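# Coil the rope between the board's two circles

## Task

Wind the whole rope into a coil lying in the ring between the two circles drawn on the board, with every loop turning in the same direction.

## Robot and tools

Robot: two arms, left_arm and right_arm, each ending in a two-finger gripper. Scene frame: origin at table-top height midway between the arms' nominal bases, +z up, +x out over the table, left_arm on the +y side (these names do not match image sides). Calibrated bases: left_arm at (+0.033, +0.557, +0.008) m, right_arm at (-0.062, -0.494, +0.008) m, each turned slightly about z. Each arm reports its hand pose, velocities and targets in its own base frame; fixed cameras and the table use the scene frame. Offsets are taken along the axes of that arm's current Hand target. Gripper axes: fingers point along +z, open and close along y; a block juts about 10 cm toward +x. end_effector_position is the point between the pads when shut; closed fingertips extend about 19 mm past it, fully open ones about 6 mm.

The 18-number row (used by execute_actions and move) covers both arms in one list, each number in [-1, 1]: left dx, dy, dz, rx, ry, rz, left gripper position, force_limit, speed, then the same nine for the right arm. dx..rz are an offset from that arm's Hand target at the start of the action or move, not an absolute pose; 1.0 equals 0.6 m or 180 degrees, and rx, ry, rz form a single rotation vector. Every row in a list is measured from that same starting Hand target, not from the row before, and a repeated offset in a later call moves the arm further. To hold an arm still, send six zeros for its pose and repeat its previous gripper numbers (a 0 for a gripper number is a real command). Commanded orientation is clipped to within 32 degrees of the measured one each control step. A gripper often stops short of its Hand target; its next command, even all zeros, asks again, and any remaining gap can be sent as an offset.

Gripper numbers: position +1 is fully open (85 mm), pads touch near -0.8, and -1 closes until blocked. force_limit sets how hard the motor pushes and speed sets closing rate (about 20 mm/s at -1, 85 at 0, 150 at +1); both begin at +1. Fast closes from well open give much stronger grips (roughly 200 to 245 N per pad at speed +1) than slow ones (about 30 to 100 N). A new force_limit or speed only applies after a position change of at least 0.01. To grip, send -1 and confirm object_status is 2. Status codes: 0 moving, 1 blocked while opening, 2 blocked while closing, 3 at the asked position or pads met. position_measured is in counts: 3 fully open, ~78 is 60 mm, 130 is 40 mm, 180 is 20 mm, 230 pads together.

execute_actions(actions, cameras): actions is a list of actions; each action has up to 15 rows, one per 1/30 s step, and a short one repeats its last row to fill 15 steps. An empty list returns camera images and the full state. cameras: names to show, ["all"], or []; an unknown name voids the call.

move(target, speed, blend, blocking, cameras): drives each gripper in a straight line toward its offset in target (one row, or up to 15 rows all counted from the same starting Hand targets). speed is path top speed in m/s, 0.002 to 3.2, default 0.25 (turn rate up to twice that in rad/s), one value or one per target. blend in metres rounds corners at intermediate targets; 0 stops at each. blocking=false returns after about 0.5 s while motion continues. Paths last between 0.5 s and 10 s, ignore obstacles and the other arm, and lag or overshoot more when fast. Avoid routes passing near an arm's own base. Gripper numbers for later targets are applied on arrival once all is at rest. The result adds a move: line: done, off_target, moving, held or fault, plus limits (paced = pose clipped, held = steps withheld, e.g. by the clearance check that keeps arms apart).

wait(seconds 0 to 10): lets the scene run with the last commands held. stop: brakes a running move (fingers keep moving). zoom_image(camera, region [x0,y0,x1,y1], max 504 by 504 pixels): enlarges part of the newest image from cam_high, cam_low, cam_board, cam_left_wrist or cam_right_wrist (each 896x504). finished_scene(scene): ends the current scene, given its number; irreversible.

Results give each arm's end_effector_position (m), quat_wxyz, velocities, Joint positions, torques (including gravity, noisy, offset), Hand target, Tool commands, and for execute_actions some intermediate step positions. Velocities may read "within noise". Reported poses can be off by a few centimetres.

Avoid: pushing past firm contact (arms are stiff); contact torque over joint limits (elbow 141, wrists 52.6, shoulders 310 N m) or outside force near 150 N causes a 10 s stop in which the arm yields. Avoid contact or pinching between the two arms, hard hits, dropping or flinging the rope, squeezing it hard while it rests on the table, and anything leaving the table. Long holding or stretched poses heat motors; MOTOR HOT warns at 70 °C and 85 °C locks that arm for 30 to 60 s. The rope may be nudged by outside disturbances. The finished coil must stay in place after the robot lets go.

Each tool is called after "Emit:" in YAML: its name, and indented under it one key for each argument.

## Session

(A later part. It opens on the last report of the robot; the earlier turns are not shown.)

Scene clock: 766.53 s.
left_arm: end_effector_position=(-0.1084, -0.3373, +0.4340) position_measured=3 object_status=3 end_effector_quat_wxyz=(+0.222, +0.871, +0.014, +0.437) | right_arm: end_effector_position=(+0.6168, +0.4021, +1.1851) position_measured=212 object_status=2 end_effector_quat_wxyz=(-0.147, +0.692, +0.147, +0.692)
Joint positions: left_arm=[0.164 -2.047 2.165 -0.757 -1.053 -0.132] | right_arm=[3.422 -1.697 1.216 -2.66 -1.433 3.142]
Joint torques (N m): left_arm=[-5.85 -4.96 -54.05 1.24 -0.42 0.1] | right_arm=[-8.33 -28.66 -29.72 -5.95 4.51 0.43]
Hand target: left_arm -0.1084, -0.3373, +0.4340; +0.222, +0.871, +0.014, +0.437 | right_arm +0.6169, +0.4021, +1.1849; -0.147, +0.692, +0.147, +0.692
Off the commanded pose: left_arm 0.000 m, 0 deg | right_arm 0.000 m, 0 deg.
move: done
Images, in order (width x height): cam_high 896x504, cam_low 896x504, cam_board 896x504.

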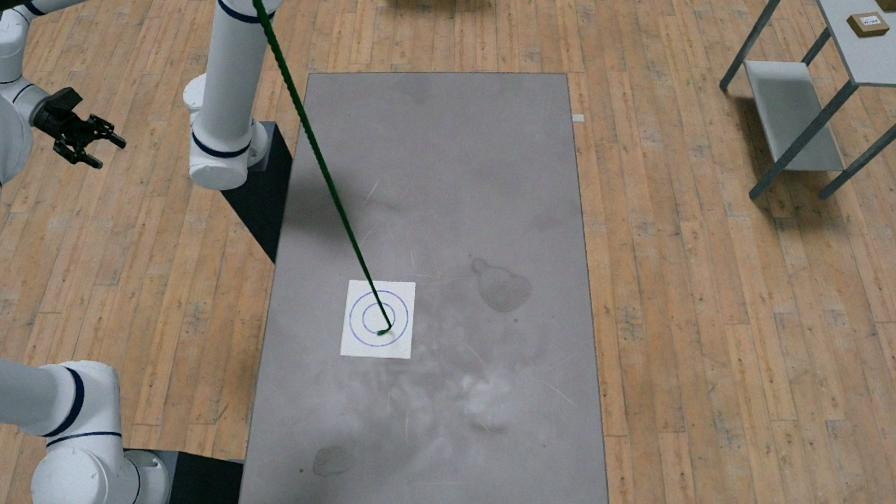

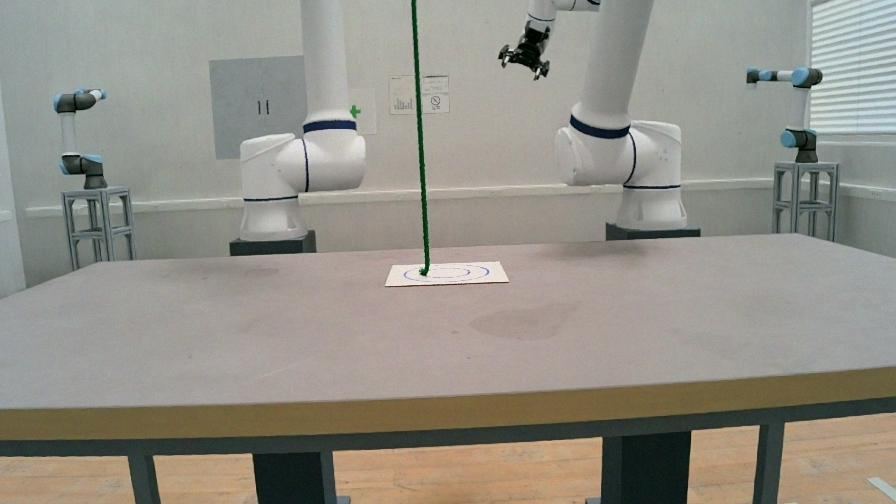

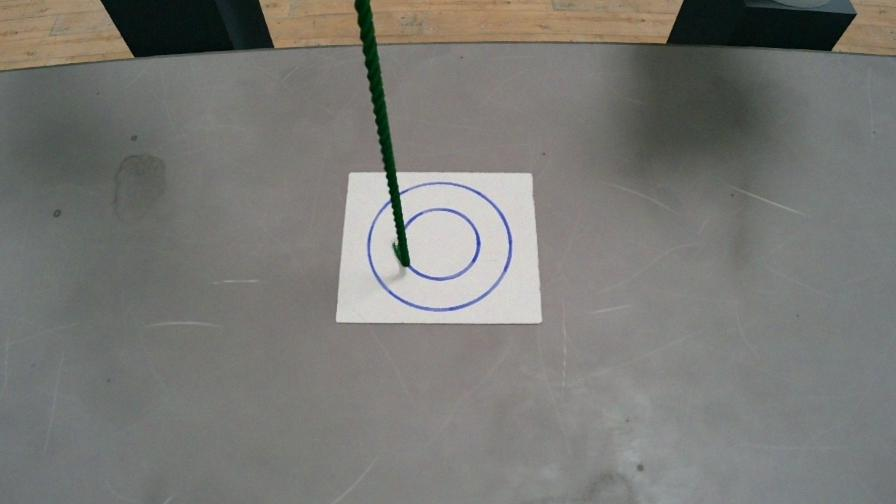

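Emit:
wait:
  seconds: 0.3
  cameras: ["cam_low", "cam_board"]

Emit:
zoom_image:
  camera: "cam_board"
  region: [300, 130, 580, 330]

Emit:
zoom_image:
  camera: "cam_low"
  region: [370, 200, 530, 300]

Scene clock: 781.00 s.
left_arm: end_effector_position=(-0.1084, -0.3373, +0.4340) position_measured=3 object_status=3 end_effector_quat_wxyz=(+0.222, +0.871, +0.014, +0.437) | right_arm: end_effector_position=(+0.6169, +0.4021, +1.1849) position_measured=212 object_status=2 end_effector_quat_wxyz=(-0.147, +0.692, +0.147, +0.692)
Joint positions: left_arm=[0.164 -2.047 2.165 -0.757 -1.053 -0.132] | right_arm=[3.422 -1.697 1.216 -2.661 -1.433 3.142]
Joint torques (N m): left_arm=[-6 -6.5 -54.01 1.08 -0.47 0.08] | right_arm=[-6.84 -27.41 -29.63 -5.71 4.16 0.1]
Hand target: left_arm -0.1084, -0.3373, +0.4340; +0.222, +0.871, +0.014, +0.437 | right_arm +0.6169, +0.4021, +1.1849; -0.147, +0.692, +0.147, +0.692
Tool commands: left_gripper/position=+1.0 left_gripper/force_limit=+1.0 left_gripper/speed=+1.0 right_gripper/position=-1.0 right_gripper/force_limit=-1.0 right_gripper/speed=-1.0
Off the commanded pose: left_arm 0.000 m, 0 deg | right_arm 0.000 m, 0 deg.
wait: 0.30 s; at rest from the start
Images, in order (width x height): cam_low 896x504, cam_board 896x504.

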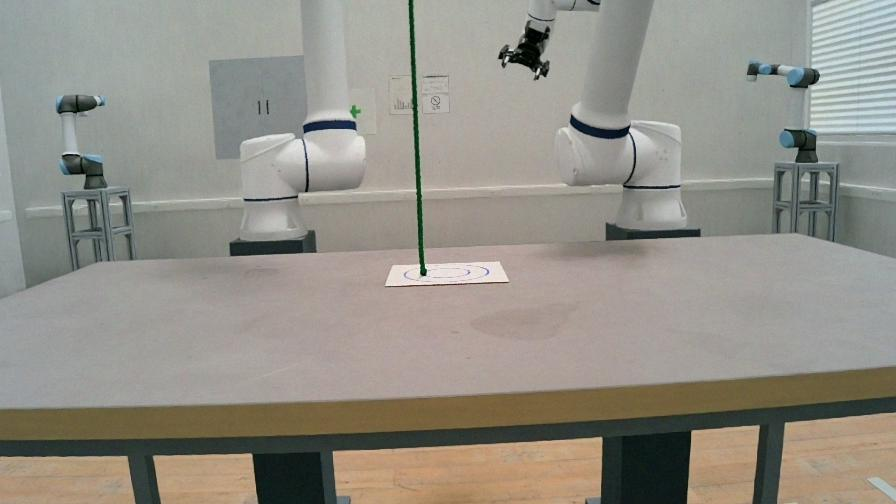

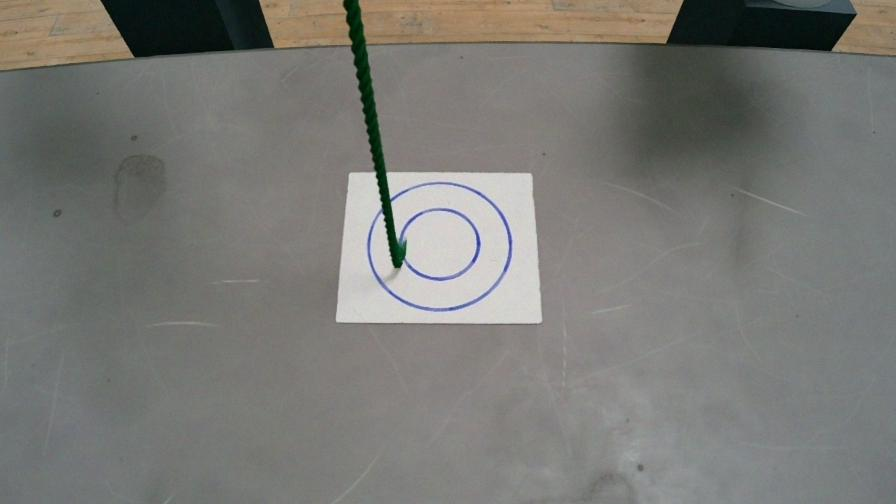

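Scaled by 1.800.

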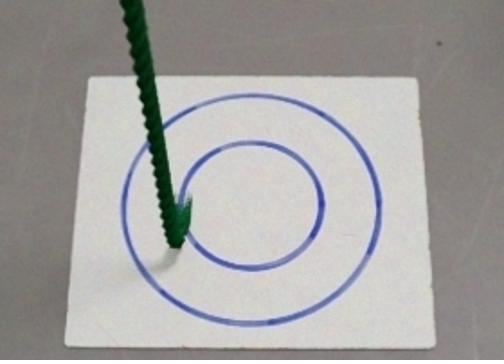

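Scaled by 3.150.

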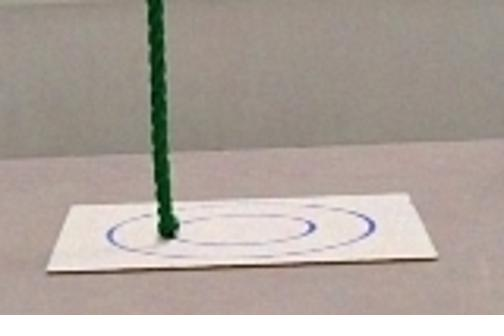

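Emit:
move:
  target:
    - [0,0,0,0,0,0,1,1,1, 0.0527,0,0,0,0,0,-1,-1,-1]
    - [0,0,0,0,0,0,1,1,1, 0.0527,-0.0677,-0.1523,0,0,0,-1,-1,-1]
  speed: 0.03
  blend: [0.015, 0]

Emit:
wait:
  seconds: 3
  cameras: ["cam_board", "cam_low"]

Emit:
move:
  target:
    - [0,0,0,0,0,0,1,1,1, -0.0175,0,0,0,0,0,-1,-1,-1]
    - [0,0,0,0,0,0,1,1,1, -0.0267,0.0054,0.0122,0,0,0,-1,-1,-1]
    - [0,0,0,0,0,0,1,1,1, -0.039,0.0122,0.0274,0,0,0,-1,-1,-1]
    - [0,0,0,0,0,0,1,1,1, -0.0527,0.019,0.0426,0,0,0,-1,-1,-1]
    - [0,0,0,0,0,0,1,1,1, -0.0527,0.0623,0.1401,0,0,0,-1,-1,-1]
    - [0,0,0,0,0,0,1,1,1, -0.066,0.0677,0.1523,0,0,0,-1,-1,-1]
    - [0,0,0,0,0,0,1,1,1, -0.0887,0.063,0.1768,0,0,0,-1,-1,-1]
  speed: [0.01,0.02,0.02,0.02,0.02,0.025,0.025]
  blend: [0.003,0.003,0.003,0.003,0.003,0.004,0]
  cameras: ["cam_high", "cam_low", "cam_board"]

Emit:
zoom_image:
  camera: "cam_board"
  region: [300, 130, 580, 330]

Emit:
zoom_image:
  camera: "cam_low"
  region: [370, 200, 530, 300]

Scene clock: 860.87 s.
left_arm: end_effector_position=(-0.1084, -0.3373, +0.4340) position_measured=3 object_status=3 end_effector_quat_wxyz=(+0.222, +0.871, +0.014, +0.437) | right_arm: end_effector_position=(+0.5172, +0.4021, +1.2166) position_measured=212 object_status=2 end_effector_quat_wxyz=(-0.147, +0.692, +0.147, +0.692)
Joint positions: left_arm=[0.164 -2.047 2.165 -0.757 -1.053 -0.132] | right_arm=[3.503 -1.79 1.226 -2.577 -1.514 3.142]
Joint torques (N m): left_arm=[-6.38 -6.78 -54.35 1.12 -0.16 0.28] | right_arm=[10.56 -60.52 -28.53 -0.21 -2.43 4.19]
Hand target: left_arm -0.1084, -0.3373, +0.4340; +0.222, +0.871, +0.014, +0.437 | right_arm +0.5170, +0.4021, +1.2166; -0.147, +0.692, +0.147, +0.692
Off the commanded pose: left_arm 0.000 m, 0 deg | right_arm 0.000 m, 0 deg.
move: done

Scene clock: 863.87 s.
left_arm: end_effector_position=(-0.1084, -0.3373, +0.4340) position_measured=3 object_status=3 end_effector_quat_wxyz=(+0.222, +0.871, +0.014, +0.437) | right_arm: end_effector_position=(+0.5170, +0.4021, +1.2166) position_measured=212 object_status=2 end_effector_quat_wxyz=(-0.147, +0.692, +0.147, +0.692)
Joint positions: left_arm=[0.164 -2.047 2.165 -0.757 -1.053 -0.132] | right_arm=[3.503 -1.79 1.226 -2.577 -1.515 3.142]
Joint torques (N m): left_arm=[-4.59 -6.79 -54.02 1.12 -0.29 0.22] | right_arm=[10.16 -62.55 -27.59 0.42 -2.33 4.12]
Hand target: left_arm -0.1084, -0.3373, +0.4340; +0.222, +0.871, +0.014, +0.437 | right_arm +0.5170, +0.4021, +1.2166; -0.147, +0.692, +0.147, +0.692
Tool commands: left_gripper/position=+1.0 left_gripper/force_limit=+1.0 left_gripper/speed=+1.0 right_gripper/position=-1.0 right_gripper/force_limit=-1.0 right_gripper/speed=-1.0
Off the commanded pose: left_arm 0.000 m, 0 deg | right_arm 0.000 m, 0 deg.
wait: 3.00 s; at rest by 0.17 s
Images, in order (width x height): cam_low 896x504, cam_board 896x504.

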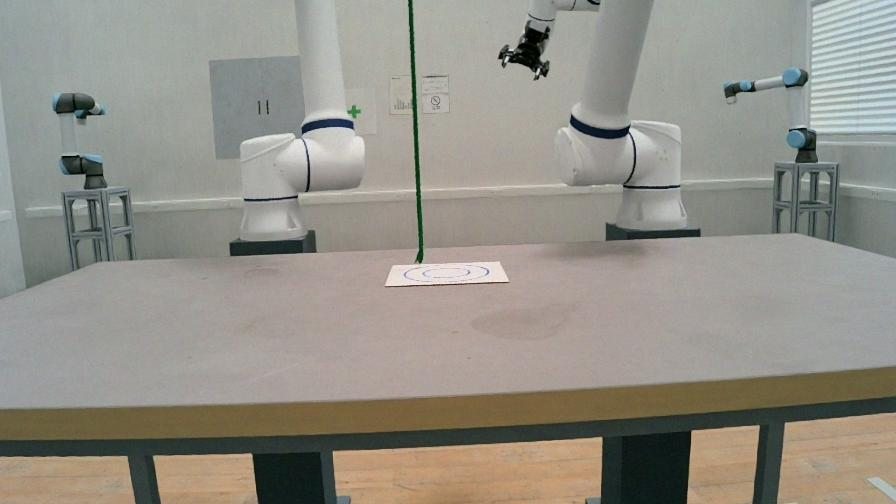

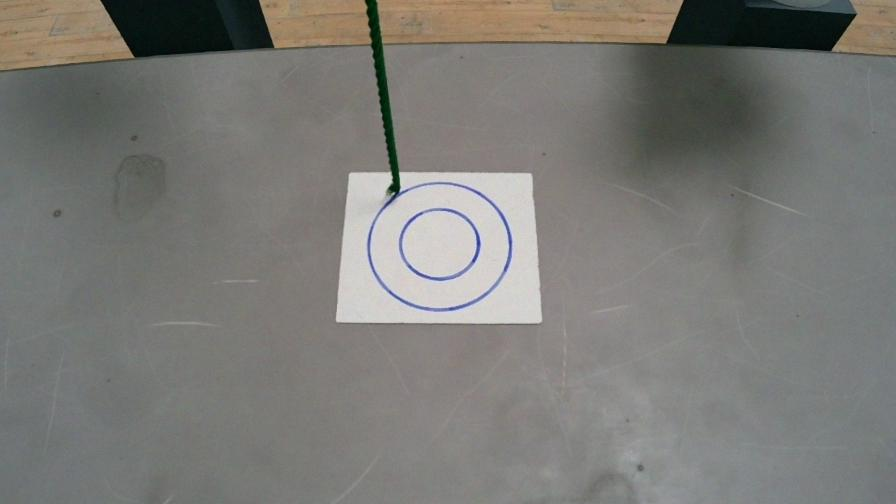

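Scene clock: 871.43 s.
left_arm: end_effector_position=(-0.1084, -0.3373, +0.4340) position_measured=3 object_status=3 end_effector_quat_wxyz=(+0.222, +0.871, +0.014, +0.437) | right_arm: end_effector_position=(+0.6291, +0.4106, +1.1634) position_measured=212 object_status=2 end_effector_quat_wxyz=(-0.147, +0.692, +0.147, +0.692)
Joint positions: left_arm=[0.164 -2.047 2.165 -0.757 -1.053 -0.132] | right_arm=[3.433 -1.688 1.251 -2.704 -1.444 3.142]
Joint torques (N m): left_arm=[-5.03 -7.77 -54.45 1.17 -0.36 0.28] | right_arm=[11.7 -34.36 -31.1 -5.53 -2.22 0.76]
Hand target: left_arm -0.1084, -0.3373, +0.4340; +0.222, +0.871, +0.014, +0.437 | right_arm +0.6292, +0.4107, +1.1633; -0.147, +0.692, +0.147, +0.692
Off the commanded pose: left_arm 0.000 m, 0 deg | right_arm 0.000 m, 0 deg.
move: done
Images, in order (width x height): cam_high 896x504, cam_low 896x504, cam_board 896x504.

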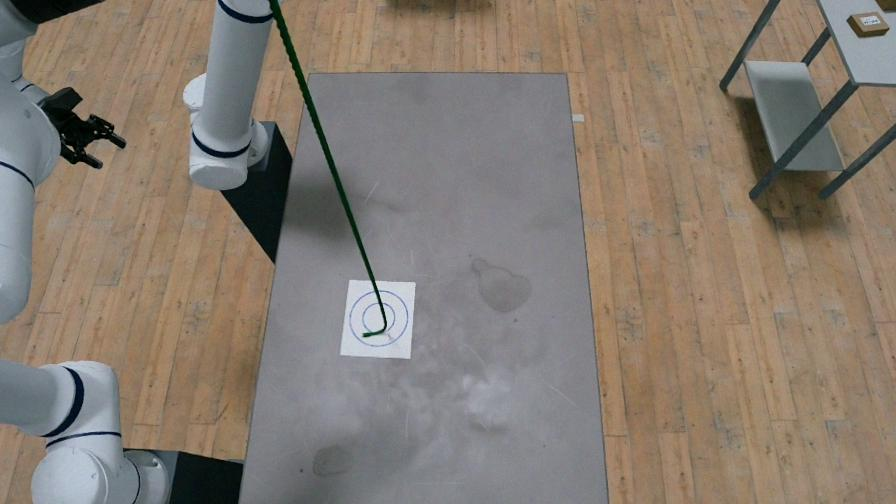

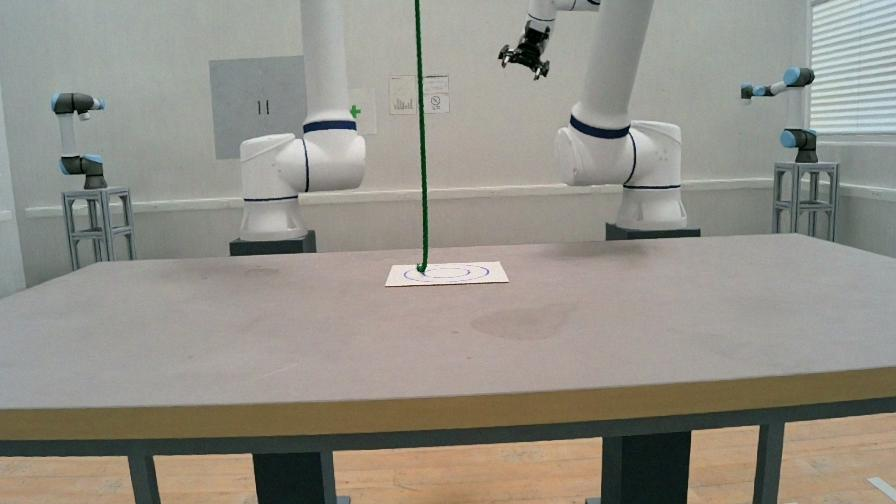

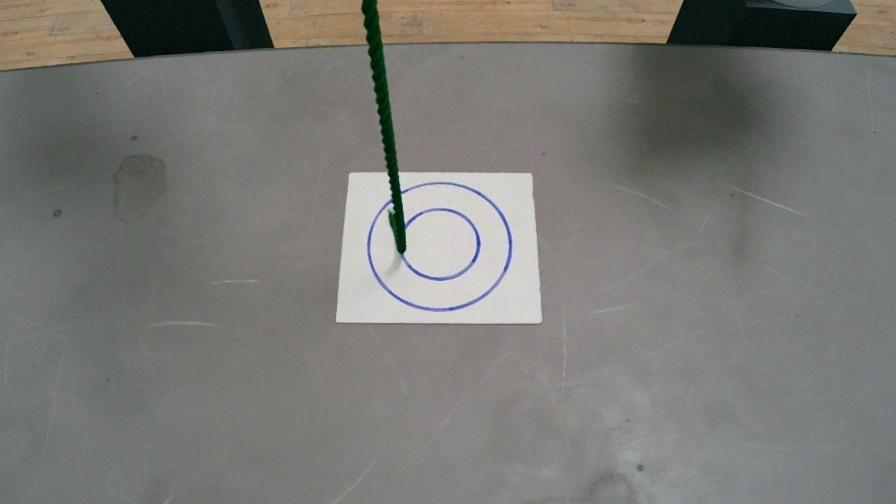

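Scaled by 1.800.

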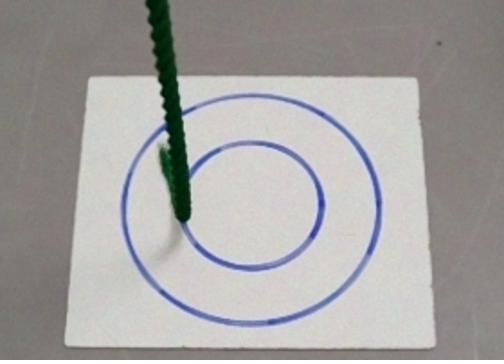

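Scaled by 3.150.

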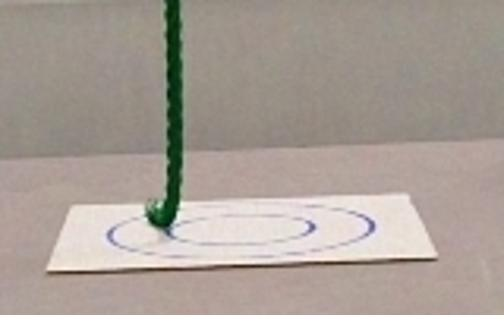

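Emit:
wait:
  seconds: 0.1
  cameras: ["cam_low", "cam_board"]

Emit:
wait:
  seconds: 0.4
  cameras: ["cam_board"]

Emit:
wait:
  seconds: 0.4
  cameras: ["cam_board"]

Emit:
wait:
  seconds: 0.4
  cameras: ["cam_low", "cam_board"]

Emit:
zoom_image:
  camera: "cam_board"
  region: [300, 130, 580, 330]

Scene clock: 971.97 s.
left_arm: end_effector_position=(-0.1084, -0.3373, +0.4340) position_measured=3 object_status=3 end_effector_quat_wxyz=(+0.222, +0.871, +0.014, +0.437) | right_arm: end_effector_position=(+0.6292, +0.4107, +1.1633) position_measured=212 object_status=2 end_effector_quat_wxyz=(-0.147, +0.692, +0.147, +0.692)
Joint positions: left_arm=[0.164 -2.047 2.165 -0.757 -1.053 -0.132] | right_arm=[3.433 -1.688 1.251 -2.704 -1.444 3.142]
Joint torques (N m): left_arm=[-4.84 -7.64 -54.07 1.05 -0.27 0.23] | right_arm=[9.2 -30.99 -31.45 -5.33 -2.33 3.87]
Hand target: left_arm -0.1084, -0.3373, +0.4340; +0.222, +0.871, +0.014, +0.437 | right_arm +0.6292, +0.4107, +1.1633; -0.147, +0.692, +0.147, +0.692
Tool commands: left_gripper/position=+1.0 left_gripper/force_limit=+1.0 left_gripper/speed=+1.0 right_gripper/position=-1.0 right_gripper/force_limit=-1.0 right_gripper/speed=-1.0
Off the commanded pose: left_arm 0.000 m, 0 deg | right_arm 0.000 m, 0 deg.
wait: 0.10 s; at rest from the start
Images, in order (width x height): cam_low 896x504, cam_board 896x504.

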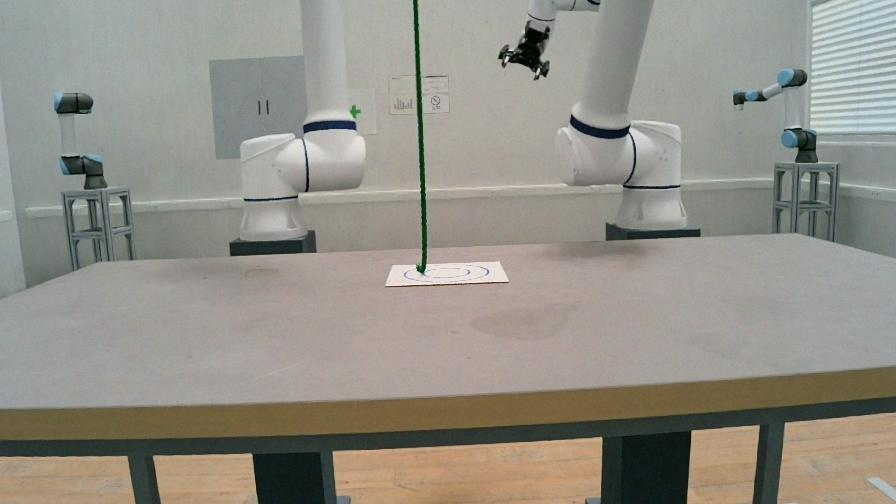

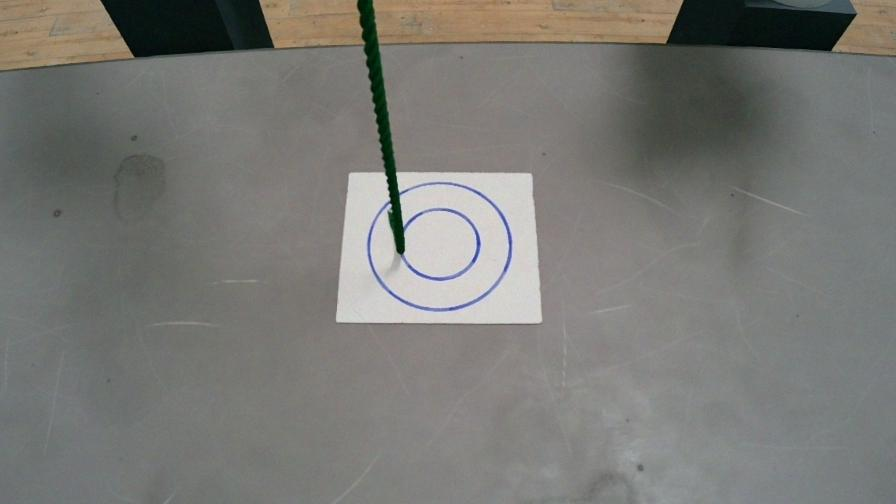

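Scene clock: 972.37 s.
left_arm: end_effector_position=(-0.1084, -0.3373, +0.4340) position_measured=3 object_status=3 end_effector_quat_wxyz=(+0.222, +0.871, +0.014, +0.437) | right_arm: end_effector_position=(+0.6292, +0.4107, +1.1633) position_measured=212 object_status=2 end_effector_quat_wxyz=(-0.147, +0.692, +0.147, +0.692)
Joint positions: left_arm=[0.164 -2.047 2.165 -0.757 -1.053 -0.132] | right_arm=[3.433 -1.688 1.251 -2.704 -1.444 3.142]
Joint torques (N m): left_arm=[-5.95 -7.91 -54.29 0.98 -0.22 0.41] | right_arm=[11.39 -30.36 -32.47 -5.55 -2.19 3.88]
Hand target: left_arm -0.1084, -0.3373, +0.4340; +0.222, +0.871, +0.014, +0.437 | right_arm +0.6292, +0.4107, +1.1633; -0.147, +0.692, +0.147, +0.692
Tool commands: left_gripper/position=+1.0 left_gripper/force_limit=+1.0 left_gripper/speed=+1.0 right_gripper/position=-1.0 right_gripper/force_limit=-1.0 right_gripper/speed=-1.0
Off the commanded pose: left_arm 0.000 m, 0 deg | right_arm 0.000 m, 0 deg.
wait: 0.40 s; at rest by 0.17 s
Images, in order (width x height): cam_board 896x504.

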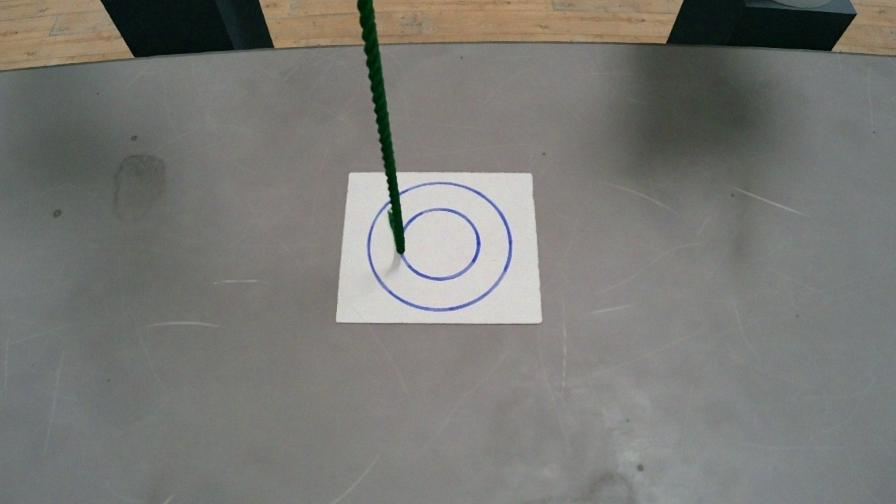

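Scene clock: 972.77 s.
left_arm: end_effector_position=(-0.1084, -0.3373, +0.4340) position_measured=3 object_status=3 end_effector_quat_wxyz=(+0.222, +0.871, +0.014, +0.437) | right_arm: end_effector_position=(+0.6292, +0.4107, +1.1633) position_measured=212 object_status=2 end_effector_quat_wxyz=(-0.147, +0.692, +0.147, +0.692)
Joint positions: left_arm=[0.164 -2.047 2.165 -0.757 -1.053 -0.132] | right_arm=[3.433 -1.688 1.251 -2.704 -1.444 3.142]
Joint torques (N m): left_arm=[-5.85 -7.59 -54.46 0.97 -0.27 0.31] | right_arm=[9.96 -30.6 -31.77 -5.64 -2.28 3.84]
Hand target: left_arm -0.1084, -0.3373, +0.4340; +0.222, +0.871, +0.014, +0.437 | right_arm +0.6292, +0.4107, +1.1633; -0.147, +0.692, +0.147, +0.692
Tool commands: left_gripper/position=+1.0 left_gripper/force_limit=+1.0 left_gripper/speed=+1.0 right_gripper/position=-1.0 right_gripper/force_limit=-1.0 right_gripper/speed=-1.0
Off the commanded pose: left_arm 0.000 m, 0 deg | right_arm 0.000 m, 0 deg.
wait: 0.40 s; at rest by 0.17 s
Images, in order (width x height): cam_board 896x504.

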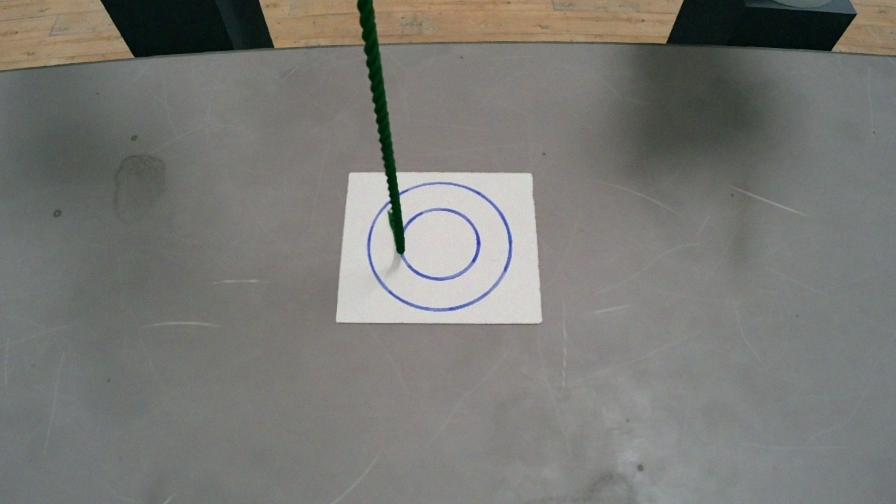

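Scene clock: 973.17 s.
left_arm: end_effector_position=(-0.1084, -0.3373, +0.4340) position_measured=3 object_status=3 end_effector_quat_wxyz=(+0.222, +0.871, +0.014, +0.437) | right_arm: end_effector_position=(+0.6292, +0.4107, +1.1633) position_measured=212 object_status=2 end_effector_quat_wxyz=(-0.147, +0.692, +0.147, +0.692)
Joint positions: left_arm=[0.164 -2.047 2.165 -0.757 -1.053 -0.132] | right_arm=[3.433 -1.688 1.251 -2.704 -1.444 3.142]
Joint torques (N m): left_arm=[-4.83 -8.35 -53.92 0.83 -0.53 0.23] | right_arm=[8.2 -33.09 -31.59 -5.63 -2.7 3.68]
Hand target: left_arm -0.1084, -0.3373, +0.4340; +0.222, +0.871, +0.014, +0.437 | right_arm +0.6292, +0.4107, +1.1633; -0.147, +0.692, +0.147, +0.692
Tool commands: left_gripper/position=+1.0 left_gripper/force_limit=+1.0 left_gripper/speed=+1.0 right_gripper/position=-1.0 right_gripper/force_limit=-1.0 right_gripper/speed=-1.0
Off the commanded pose: left_arm 0.000 m, 0 deg | right_arm 0.000 m, 0 deg.
wait: 0.40 s; at rest by 0.17 s
Images, in order (width x height): cam_low 896x504, cam_board 896x504.

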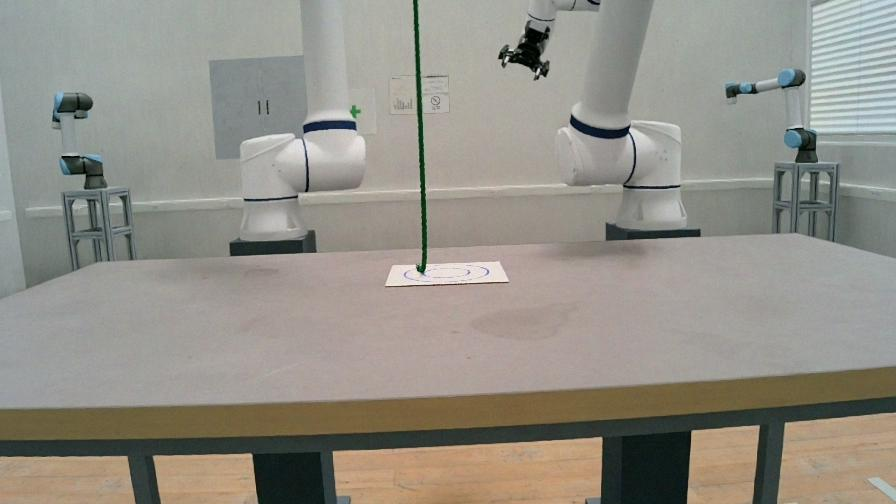

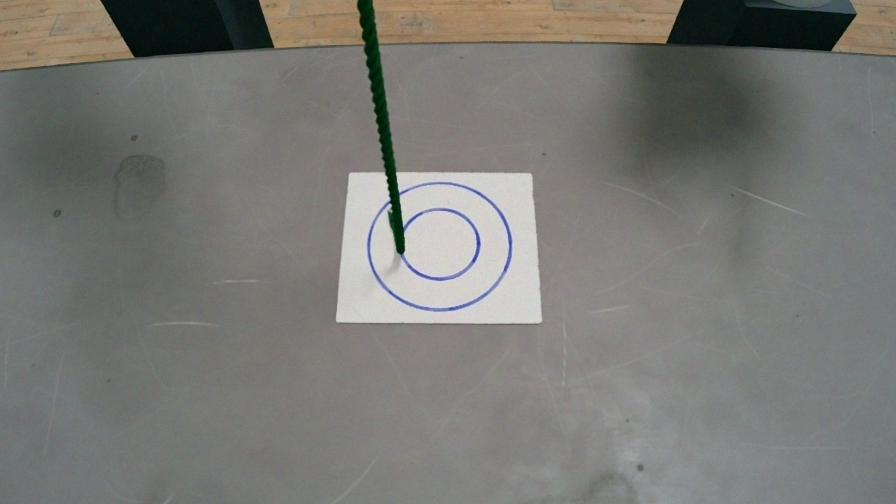

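Scaled by 1.800.

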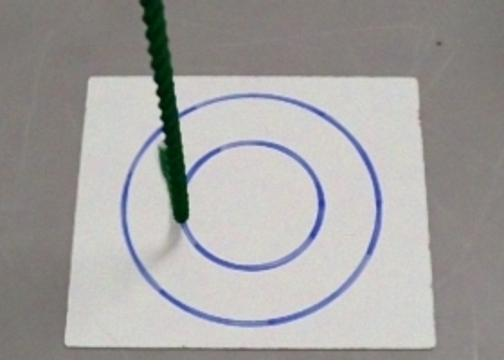

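Emit:
move:
  target: [0,0,0,0,0,0,1,1,1, 0.0887,-0.0051,-0.0713,0,0,0,-1,-1,-1]
  speed: 0.02

Emit:
wait:
  seconds: 10

Emit:
wait:
  seconds: 10
  cameras: ["cam_board"]

Emit:
wait:
  seconds: 0.45
  cameras: ["cam_board"]

Emit:
wait:
  seconds: 0.45
  cameras: ["cam_board", "cam_low"]

Emit:
zoom_image:
  camera: "cam_board"
  region: [300, 130, 580, 330]

Emit:
zoom_image:
  camera: "cam_low"
  region: [370, 200, 530, 300]

Scene clock: 1014.43 s.
left_arm: end_effector_position=(-0.1084, -0.3373, +0.4340) position_measured=3 object_status=3 end_effector_quat_wxyz=(+0.222, +0.871, +0.014, +0.437) | right_arm: end_effector_position=(+0.5890, +0.3961, +1.2165) position_measured=212 object_status=2 end_effector_quat_wxyz=(-0.147, +0.692, +0.147, +0.692)
Joint positions: left_arm=[0.164 -2.047 2.165 -0.757 -1.053 -0.132] | right_arm=[3.427 -1.712 1.165 -2.595 -1.438 3.142]
Joint torques (N m): left_arm=[-5.36 -8.27 -54.01 0.79 -0.18 0.35] | right_arm=[-6.25 -72 -49.29 -0.23 4.06 3.85]
Hand target: left_arm -0.1084, -0.3373, +0.4340; +0.222, +0.871, +0.014, +0.437 | right_arm +0.5889, +0.3961, +1.2166; -0.147, +0.692, +0.147, +0.692
Off the commanded pose: left_arm 0.000 m, 0 deg | right_arm 0.000 m, 0 deg.
move: done

Scene clock: 1024.43 s.
left_arm: end_effector_position=(-0.1084, -0.3373, +0.4340) position_measured=3 object_status=3 end_effector_quat_wxyz=(+0.222, +0.871, +0.014, +0.437) | right_arm: end_effector_position=(+0.5889, +0.3961, +1.2166) position_measured=212 object_status=2 end_effector_quat_wxyz=(-0.147, +0.692, +0.147, +0.692)
Joint positions: left_arm=[0.164 -2.047 2.165 -0.757 -1.053 -0.132] | right_arm=[3.427 -1.712 1.165 -2.595 -1.438 3.142]
Joint torques (N m): left_arm=[-3.87 -8.94 -54.02 0.69 -0.25 0.27] | right_arm=[-5.85 -72.07 -48.3 0.08 3.93 0.81]
Hand target: left_arm -0.1084, -0.3373, +0.4340; +0.222, +0.871, +0.014, +0.437 | right_arm +0.5889, +0.3961, +1.2166; -0.147, +0.692, +0.147, +0.692
Tool commands: left_gripper/position=+1.0 left_gripper/force_limit=+1.0 left_gripper/speed=+1.0 right_gripper/position=-1.0 right_gripper/force_limit=-1.0 right_gripper/speed=-1.0
Off the commanded pose: left_arm 0.000 m, 0 deg | right_arm 0.000 m, 0 deg.
wait: 10.00 s; at rest by 0.17 s

Scene clock: 1034.43 s.
left_arm: end_effector_position=(-0.1084, -0.3373, +0.4340) position_measured=3 object_status=3 end_effector_quat_wxyz=(+0.222, +0.871, +0.014, +0.437) | right_arm: end_effector_position=(+0.5889, +0.3961, +1.2166) position_measured=212 object_status=2 end_effector_quat_wxyz=(-0.147, +0.692, +0.147, +0.692)
Joint positions: left_arm=[0.164 -2.047 2.165 -0.757 -1.053 -0.132] | right_arm=[3.427 -1.712 1.165 -2.595 -1.438 3.142]
Joint torques (N m): left_arm=[-4.45 -9.75 -53.93 0.7 -0.04 0.51] | right_arm=[-4.92 -72.64 -49.49 0.36 3.81 0.08]
Hand target: left_arm -0.1084, -0.3373, +0.4340; +0.222, +0.871, +0.014, +0.437 | right_arm +0.5889, +0.3961, +1.2166; -0.147, +0.692, +0.147, +0.692
Tool commands: left_gripper/position=+1.0 left_gripper/force_limit=+1.0 left_gripper/speed=+1.0 right_gripper/position=-1.0 right_gripper/force_limit=-1.0 right_gripper/speed=-1.0
Off the commanded pose: left_arm 0.000 m, 0 deg | right_arm 0.000 m, 0 deg.
wait: 10.00 s; at rest by 0.17 s
Images, in order (width x height): cam_board 896x504.

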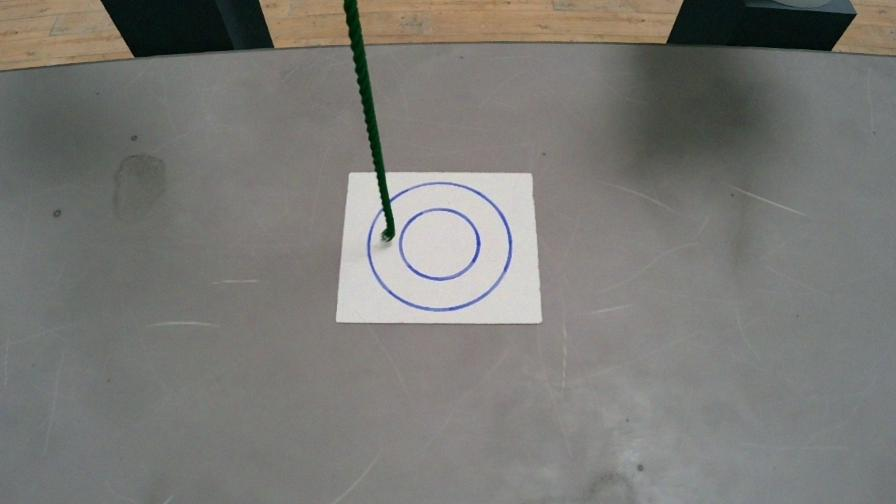

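Scene clock: 1034.90 s.
left_arm: end_effector_position=(-0.1084, -0.3373, +0.4340) position_measured=3 object_status=3 end_effector_quat_wxyz=(+0.222, +0.871, +0.014, +0.437) | right_arm: end_effector_position=(+0.5889, +0.3961, +1.2166) position_measured=212 object_status=2 end_effector_quat_wxyz=(-0.147, +0.692, +0.147, +0.692)
Joint positions: left_arm=[0.164 -2.047 2.165 -0.757 -1.053 -0.132] | right_arm=[3.427 -1.712 1.165 -2.595 -1.438 3.142]
Joint torques (N m): left_arm=[-3.81 -9.88 -53.83 0.65 -0.4 0.45] | right_arm=[-6.87 -72.68 -49.62 -0.1 3.65 0.27]
Hand target: left_arm -0.1084, -0.3373, +0.4340; +0.222, +0.871, +0.014, +0.437 | right_arm +0.5889, +0.3961, +1.2166; -0.147, +0.692, +0.147, +0.692
Tool commands: left_gripper/position=+1.0 left_gripper/force_limit=+1.0 left_gripper/speed=+1.0 right_gripper/position=-1.0 right_gripper/force_limit=-1.0 right_gripper/speed=-1.0
Off the commanded pose: left_arm 0.000 m, 0 deg | right_arm 0.000 m, 0 deg.
wait: 0.47 s; at rest by 0.17 s
Images, in order (width x height): cam_board 896x504.

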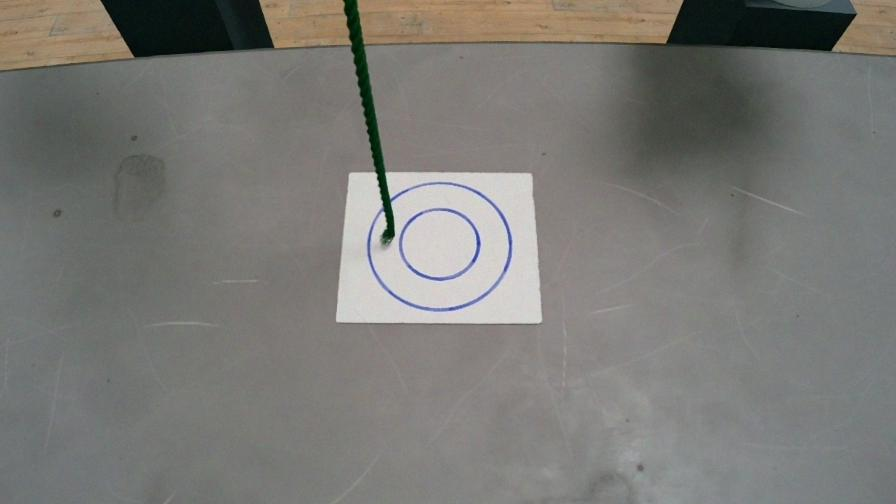

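Scene clock: 1035.37 s.
left_arm: end_effector_position=(-0.1084, -0.3373, +0.4340) position_measured=3 object_status=3 end_effector_quat_wxyz=(+0.222, +0.871, +0.014, +0.437) | right_arm: end_effector_position=(+0.5889, +0.3961, +1.2166) position_measured=212 object_status=2 end_effector_quat_wxyz=(-0.147, +0.692, +0.147, +0.692)
Joint positions: left_arm=[0.164 -2.047 2.165 -0.757 -1.053 -0.132] | right_arm=[3.427 -1.712 1.165 -2.595 -1.438 3.142]
Joint torques (N m): left_arm=[-5.49 -9.43 -53.88 0.7 -0.12 0.36] | right_arm=[-4.3 -76.4 -49.9 -0.29 3.58 -0.07]
Hand target: left_arm -0.1084, -0.3373, +0.4340; +0.222, +0.871, +0.014, +0.437 | right_arm +0.5889, +0.3961, +1.2166; -0.147, +0.692, +0.147, +0.692
Tool commands: left_gripper/position=+1.0 left_gripper/force_limit=+1.0 left_gripper/speed=+1.0 right_gripper/position=-1.0 right_gripper/force_limit=-1.0 right_gripper/speed=-1.0
Off the commanded pose: left_arm 0.000 m, 0 deg | right_arm 0.000 m, 0 deg.
wait: 0.47 s; at rest by 0.17 s
Images, in order (width x height): cam_low 896x504, cam_board 896x504.

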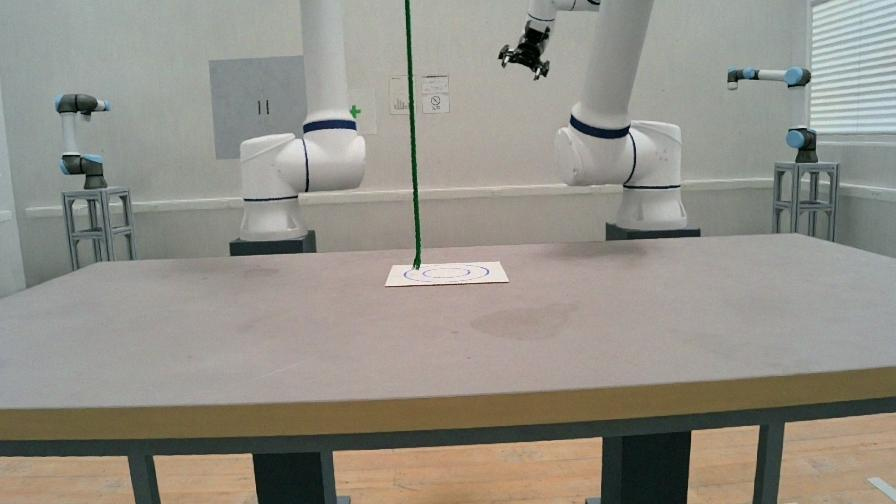

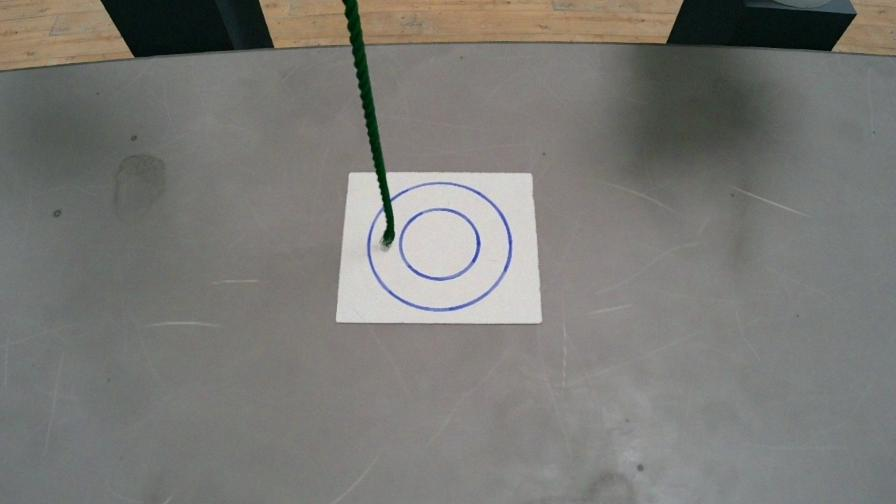

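Scaled by 1.800.

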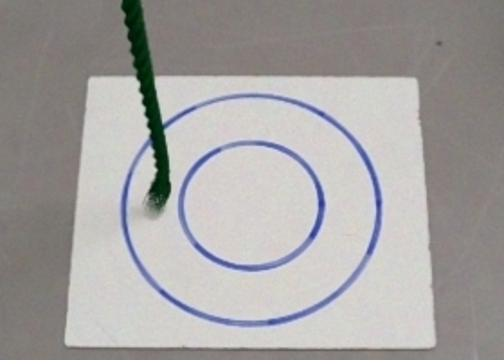

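Scaled by 3.150.

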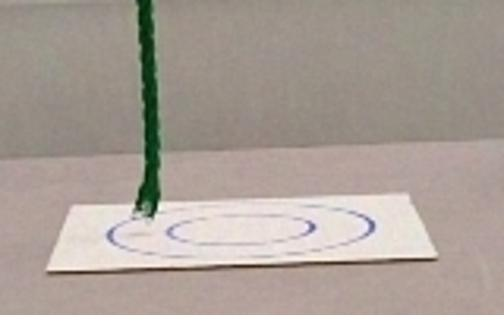

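Emit:
move:
  target:
    - [0,0,0,0,0,0,1,1,1, -0.0185,0,0,0,0,0,-1,-1,-1]
    - [0,0,0,0,0,0,1,1,1, -0.043,0.009,0.023,0,0,0,-1,-1,-1]
    - [0,0,0,0,0,0,1,1,1, -0.0673,0.01,0.048,0,0,0,-1,-1,-1]
    - [0,0,0,0,0,0,1,1,1, -0.0918,0.0043,0.0723,0,0,0,-1,-1,-1]
    - [0,0,0,0,0,0,1,1,1, -0.1162,-0.0078,0.0943,0,0,0,-1,-1,-1]
  speed: [0.012,0.015,0.02,0.02,0.02]
  blend: [0.002,0.004,0.004,0.004,0]
  cameras: ["cam_high", "cam_low", "cam_board"]

Emit:
zoom_image:
  camera: "cam_board"
  region: [300, 130, 580, 330]

Emit:
zoom_image:
  camera: "cam_low"
  region: [370, 200, 530, 300]

Scene clock: 1077.83 s.
left_arm: end_effector_position=(-0.1084, -0.3373, +0.4340) position_measured=3 object_status=3 end_effector_quat_wxyz=(+0.222, +0.871, +0.014, +0.437) | right_arm: end_effector_position=(+0.6386, +0.4233, +1.1469) position_measured=212 object_status=2 end_effector_quat_wxyz=(-0.147, +0.692, +0.147, +0.692)
Joint positions: left_arm=[0.164 -2.047 2.165 -0.757 -1.053 -0.132] | right_arm=[3.453 -1.674 1.271 -2.737 -1.465 3.142]
Joint torques (N m): left_arm=[-3.51 -13.12 -53.86 0.49 -0.14 0.64] | right_arm=[9.73 -33.2 -32.48 -5.47 -3.11 2.36]
Hand target: left_arm -0.1084, -0.3373, +0.4340; +0.222, +0.871, +0.014, +0.437 | right_arm +0.6387, +0.4233, +1.1468; -0.147, +0.692, +0.147, +0.692
Off the commanded pose: left_arm 0.000 m, 0 deg | right_arm 0.000 m, 0 deg.
move: done
Images, in order (width x height): cam_high 896x504, cam_low 896x504, cam_board 896x504.

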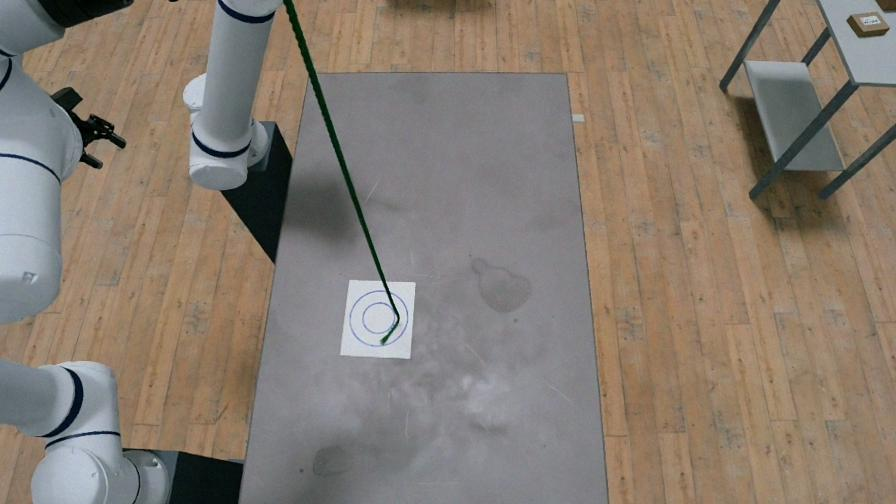

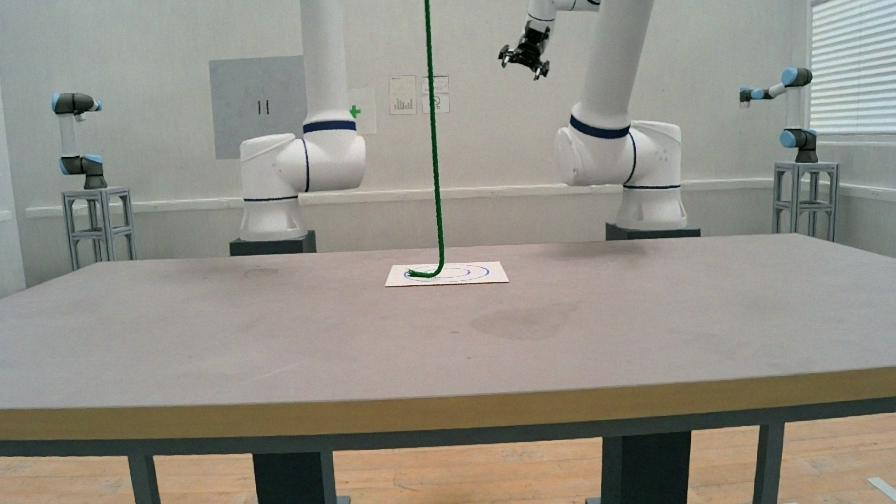

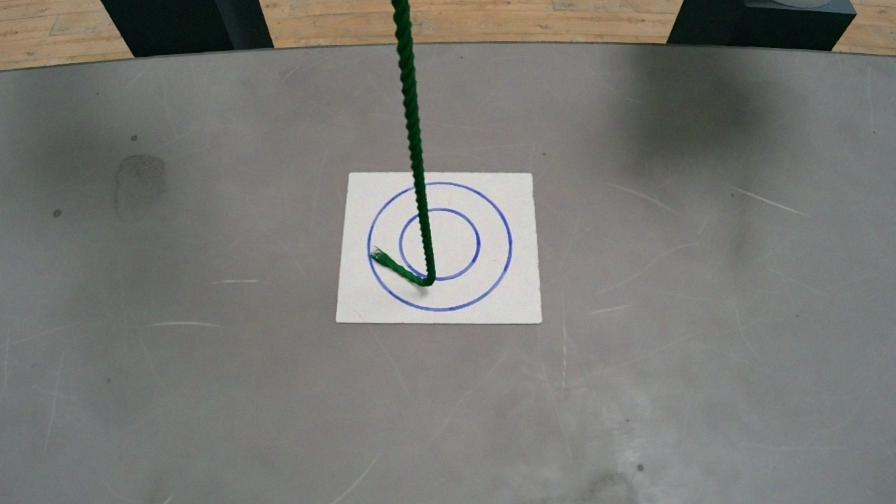

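Scaled by 1.800.

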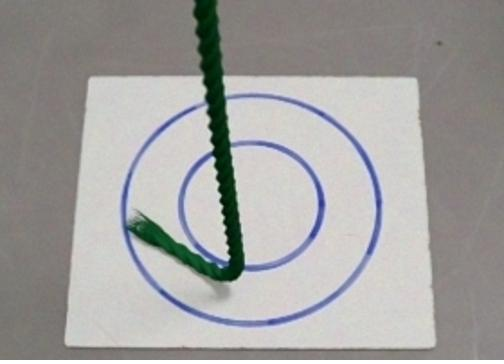

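Scaled by 3.150.

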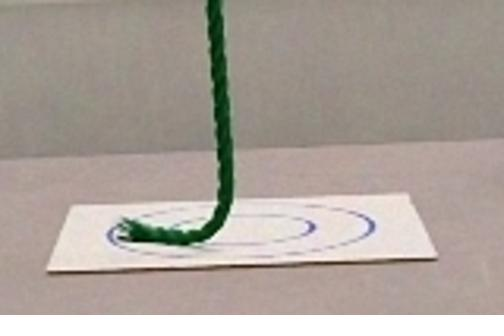

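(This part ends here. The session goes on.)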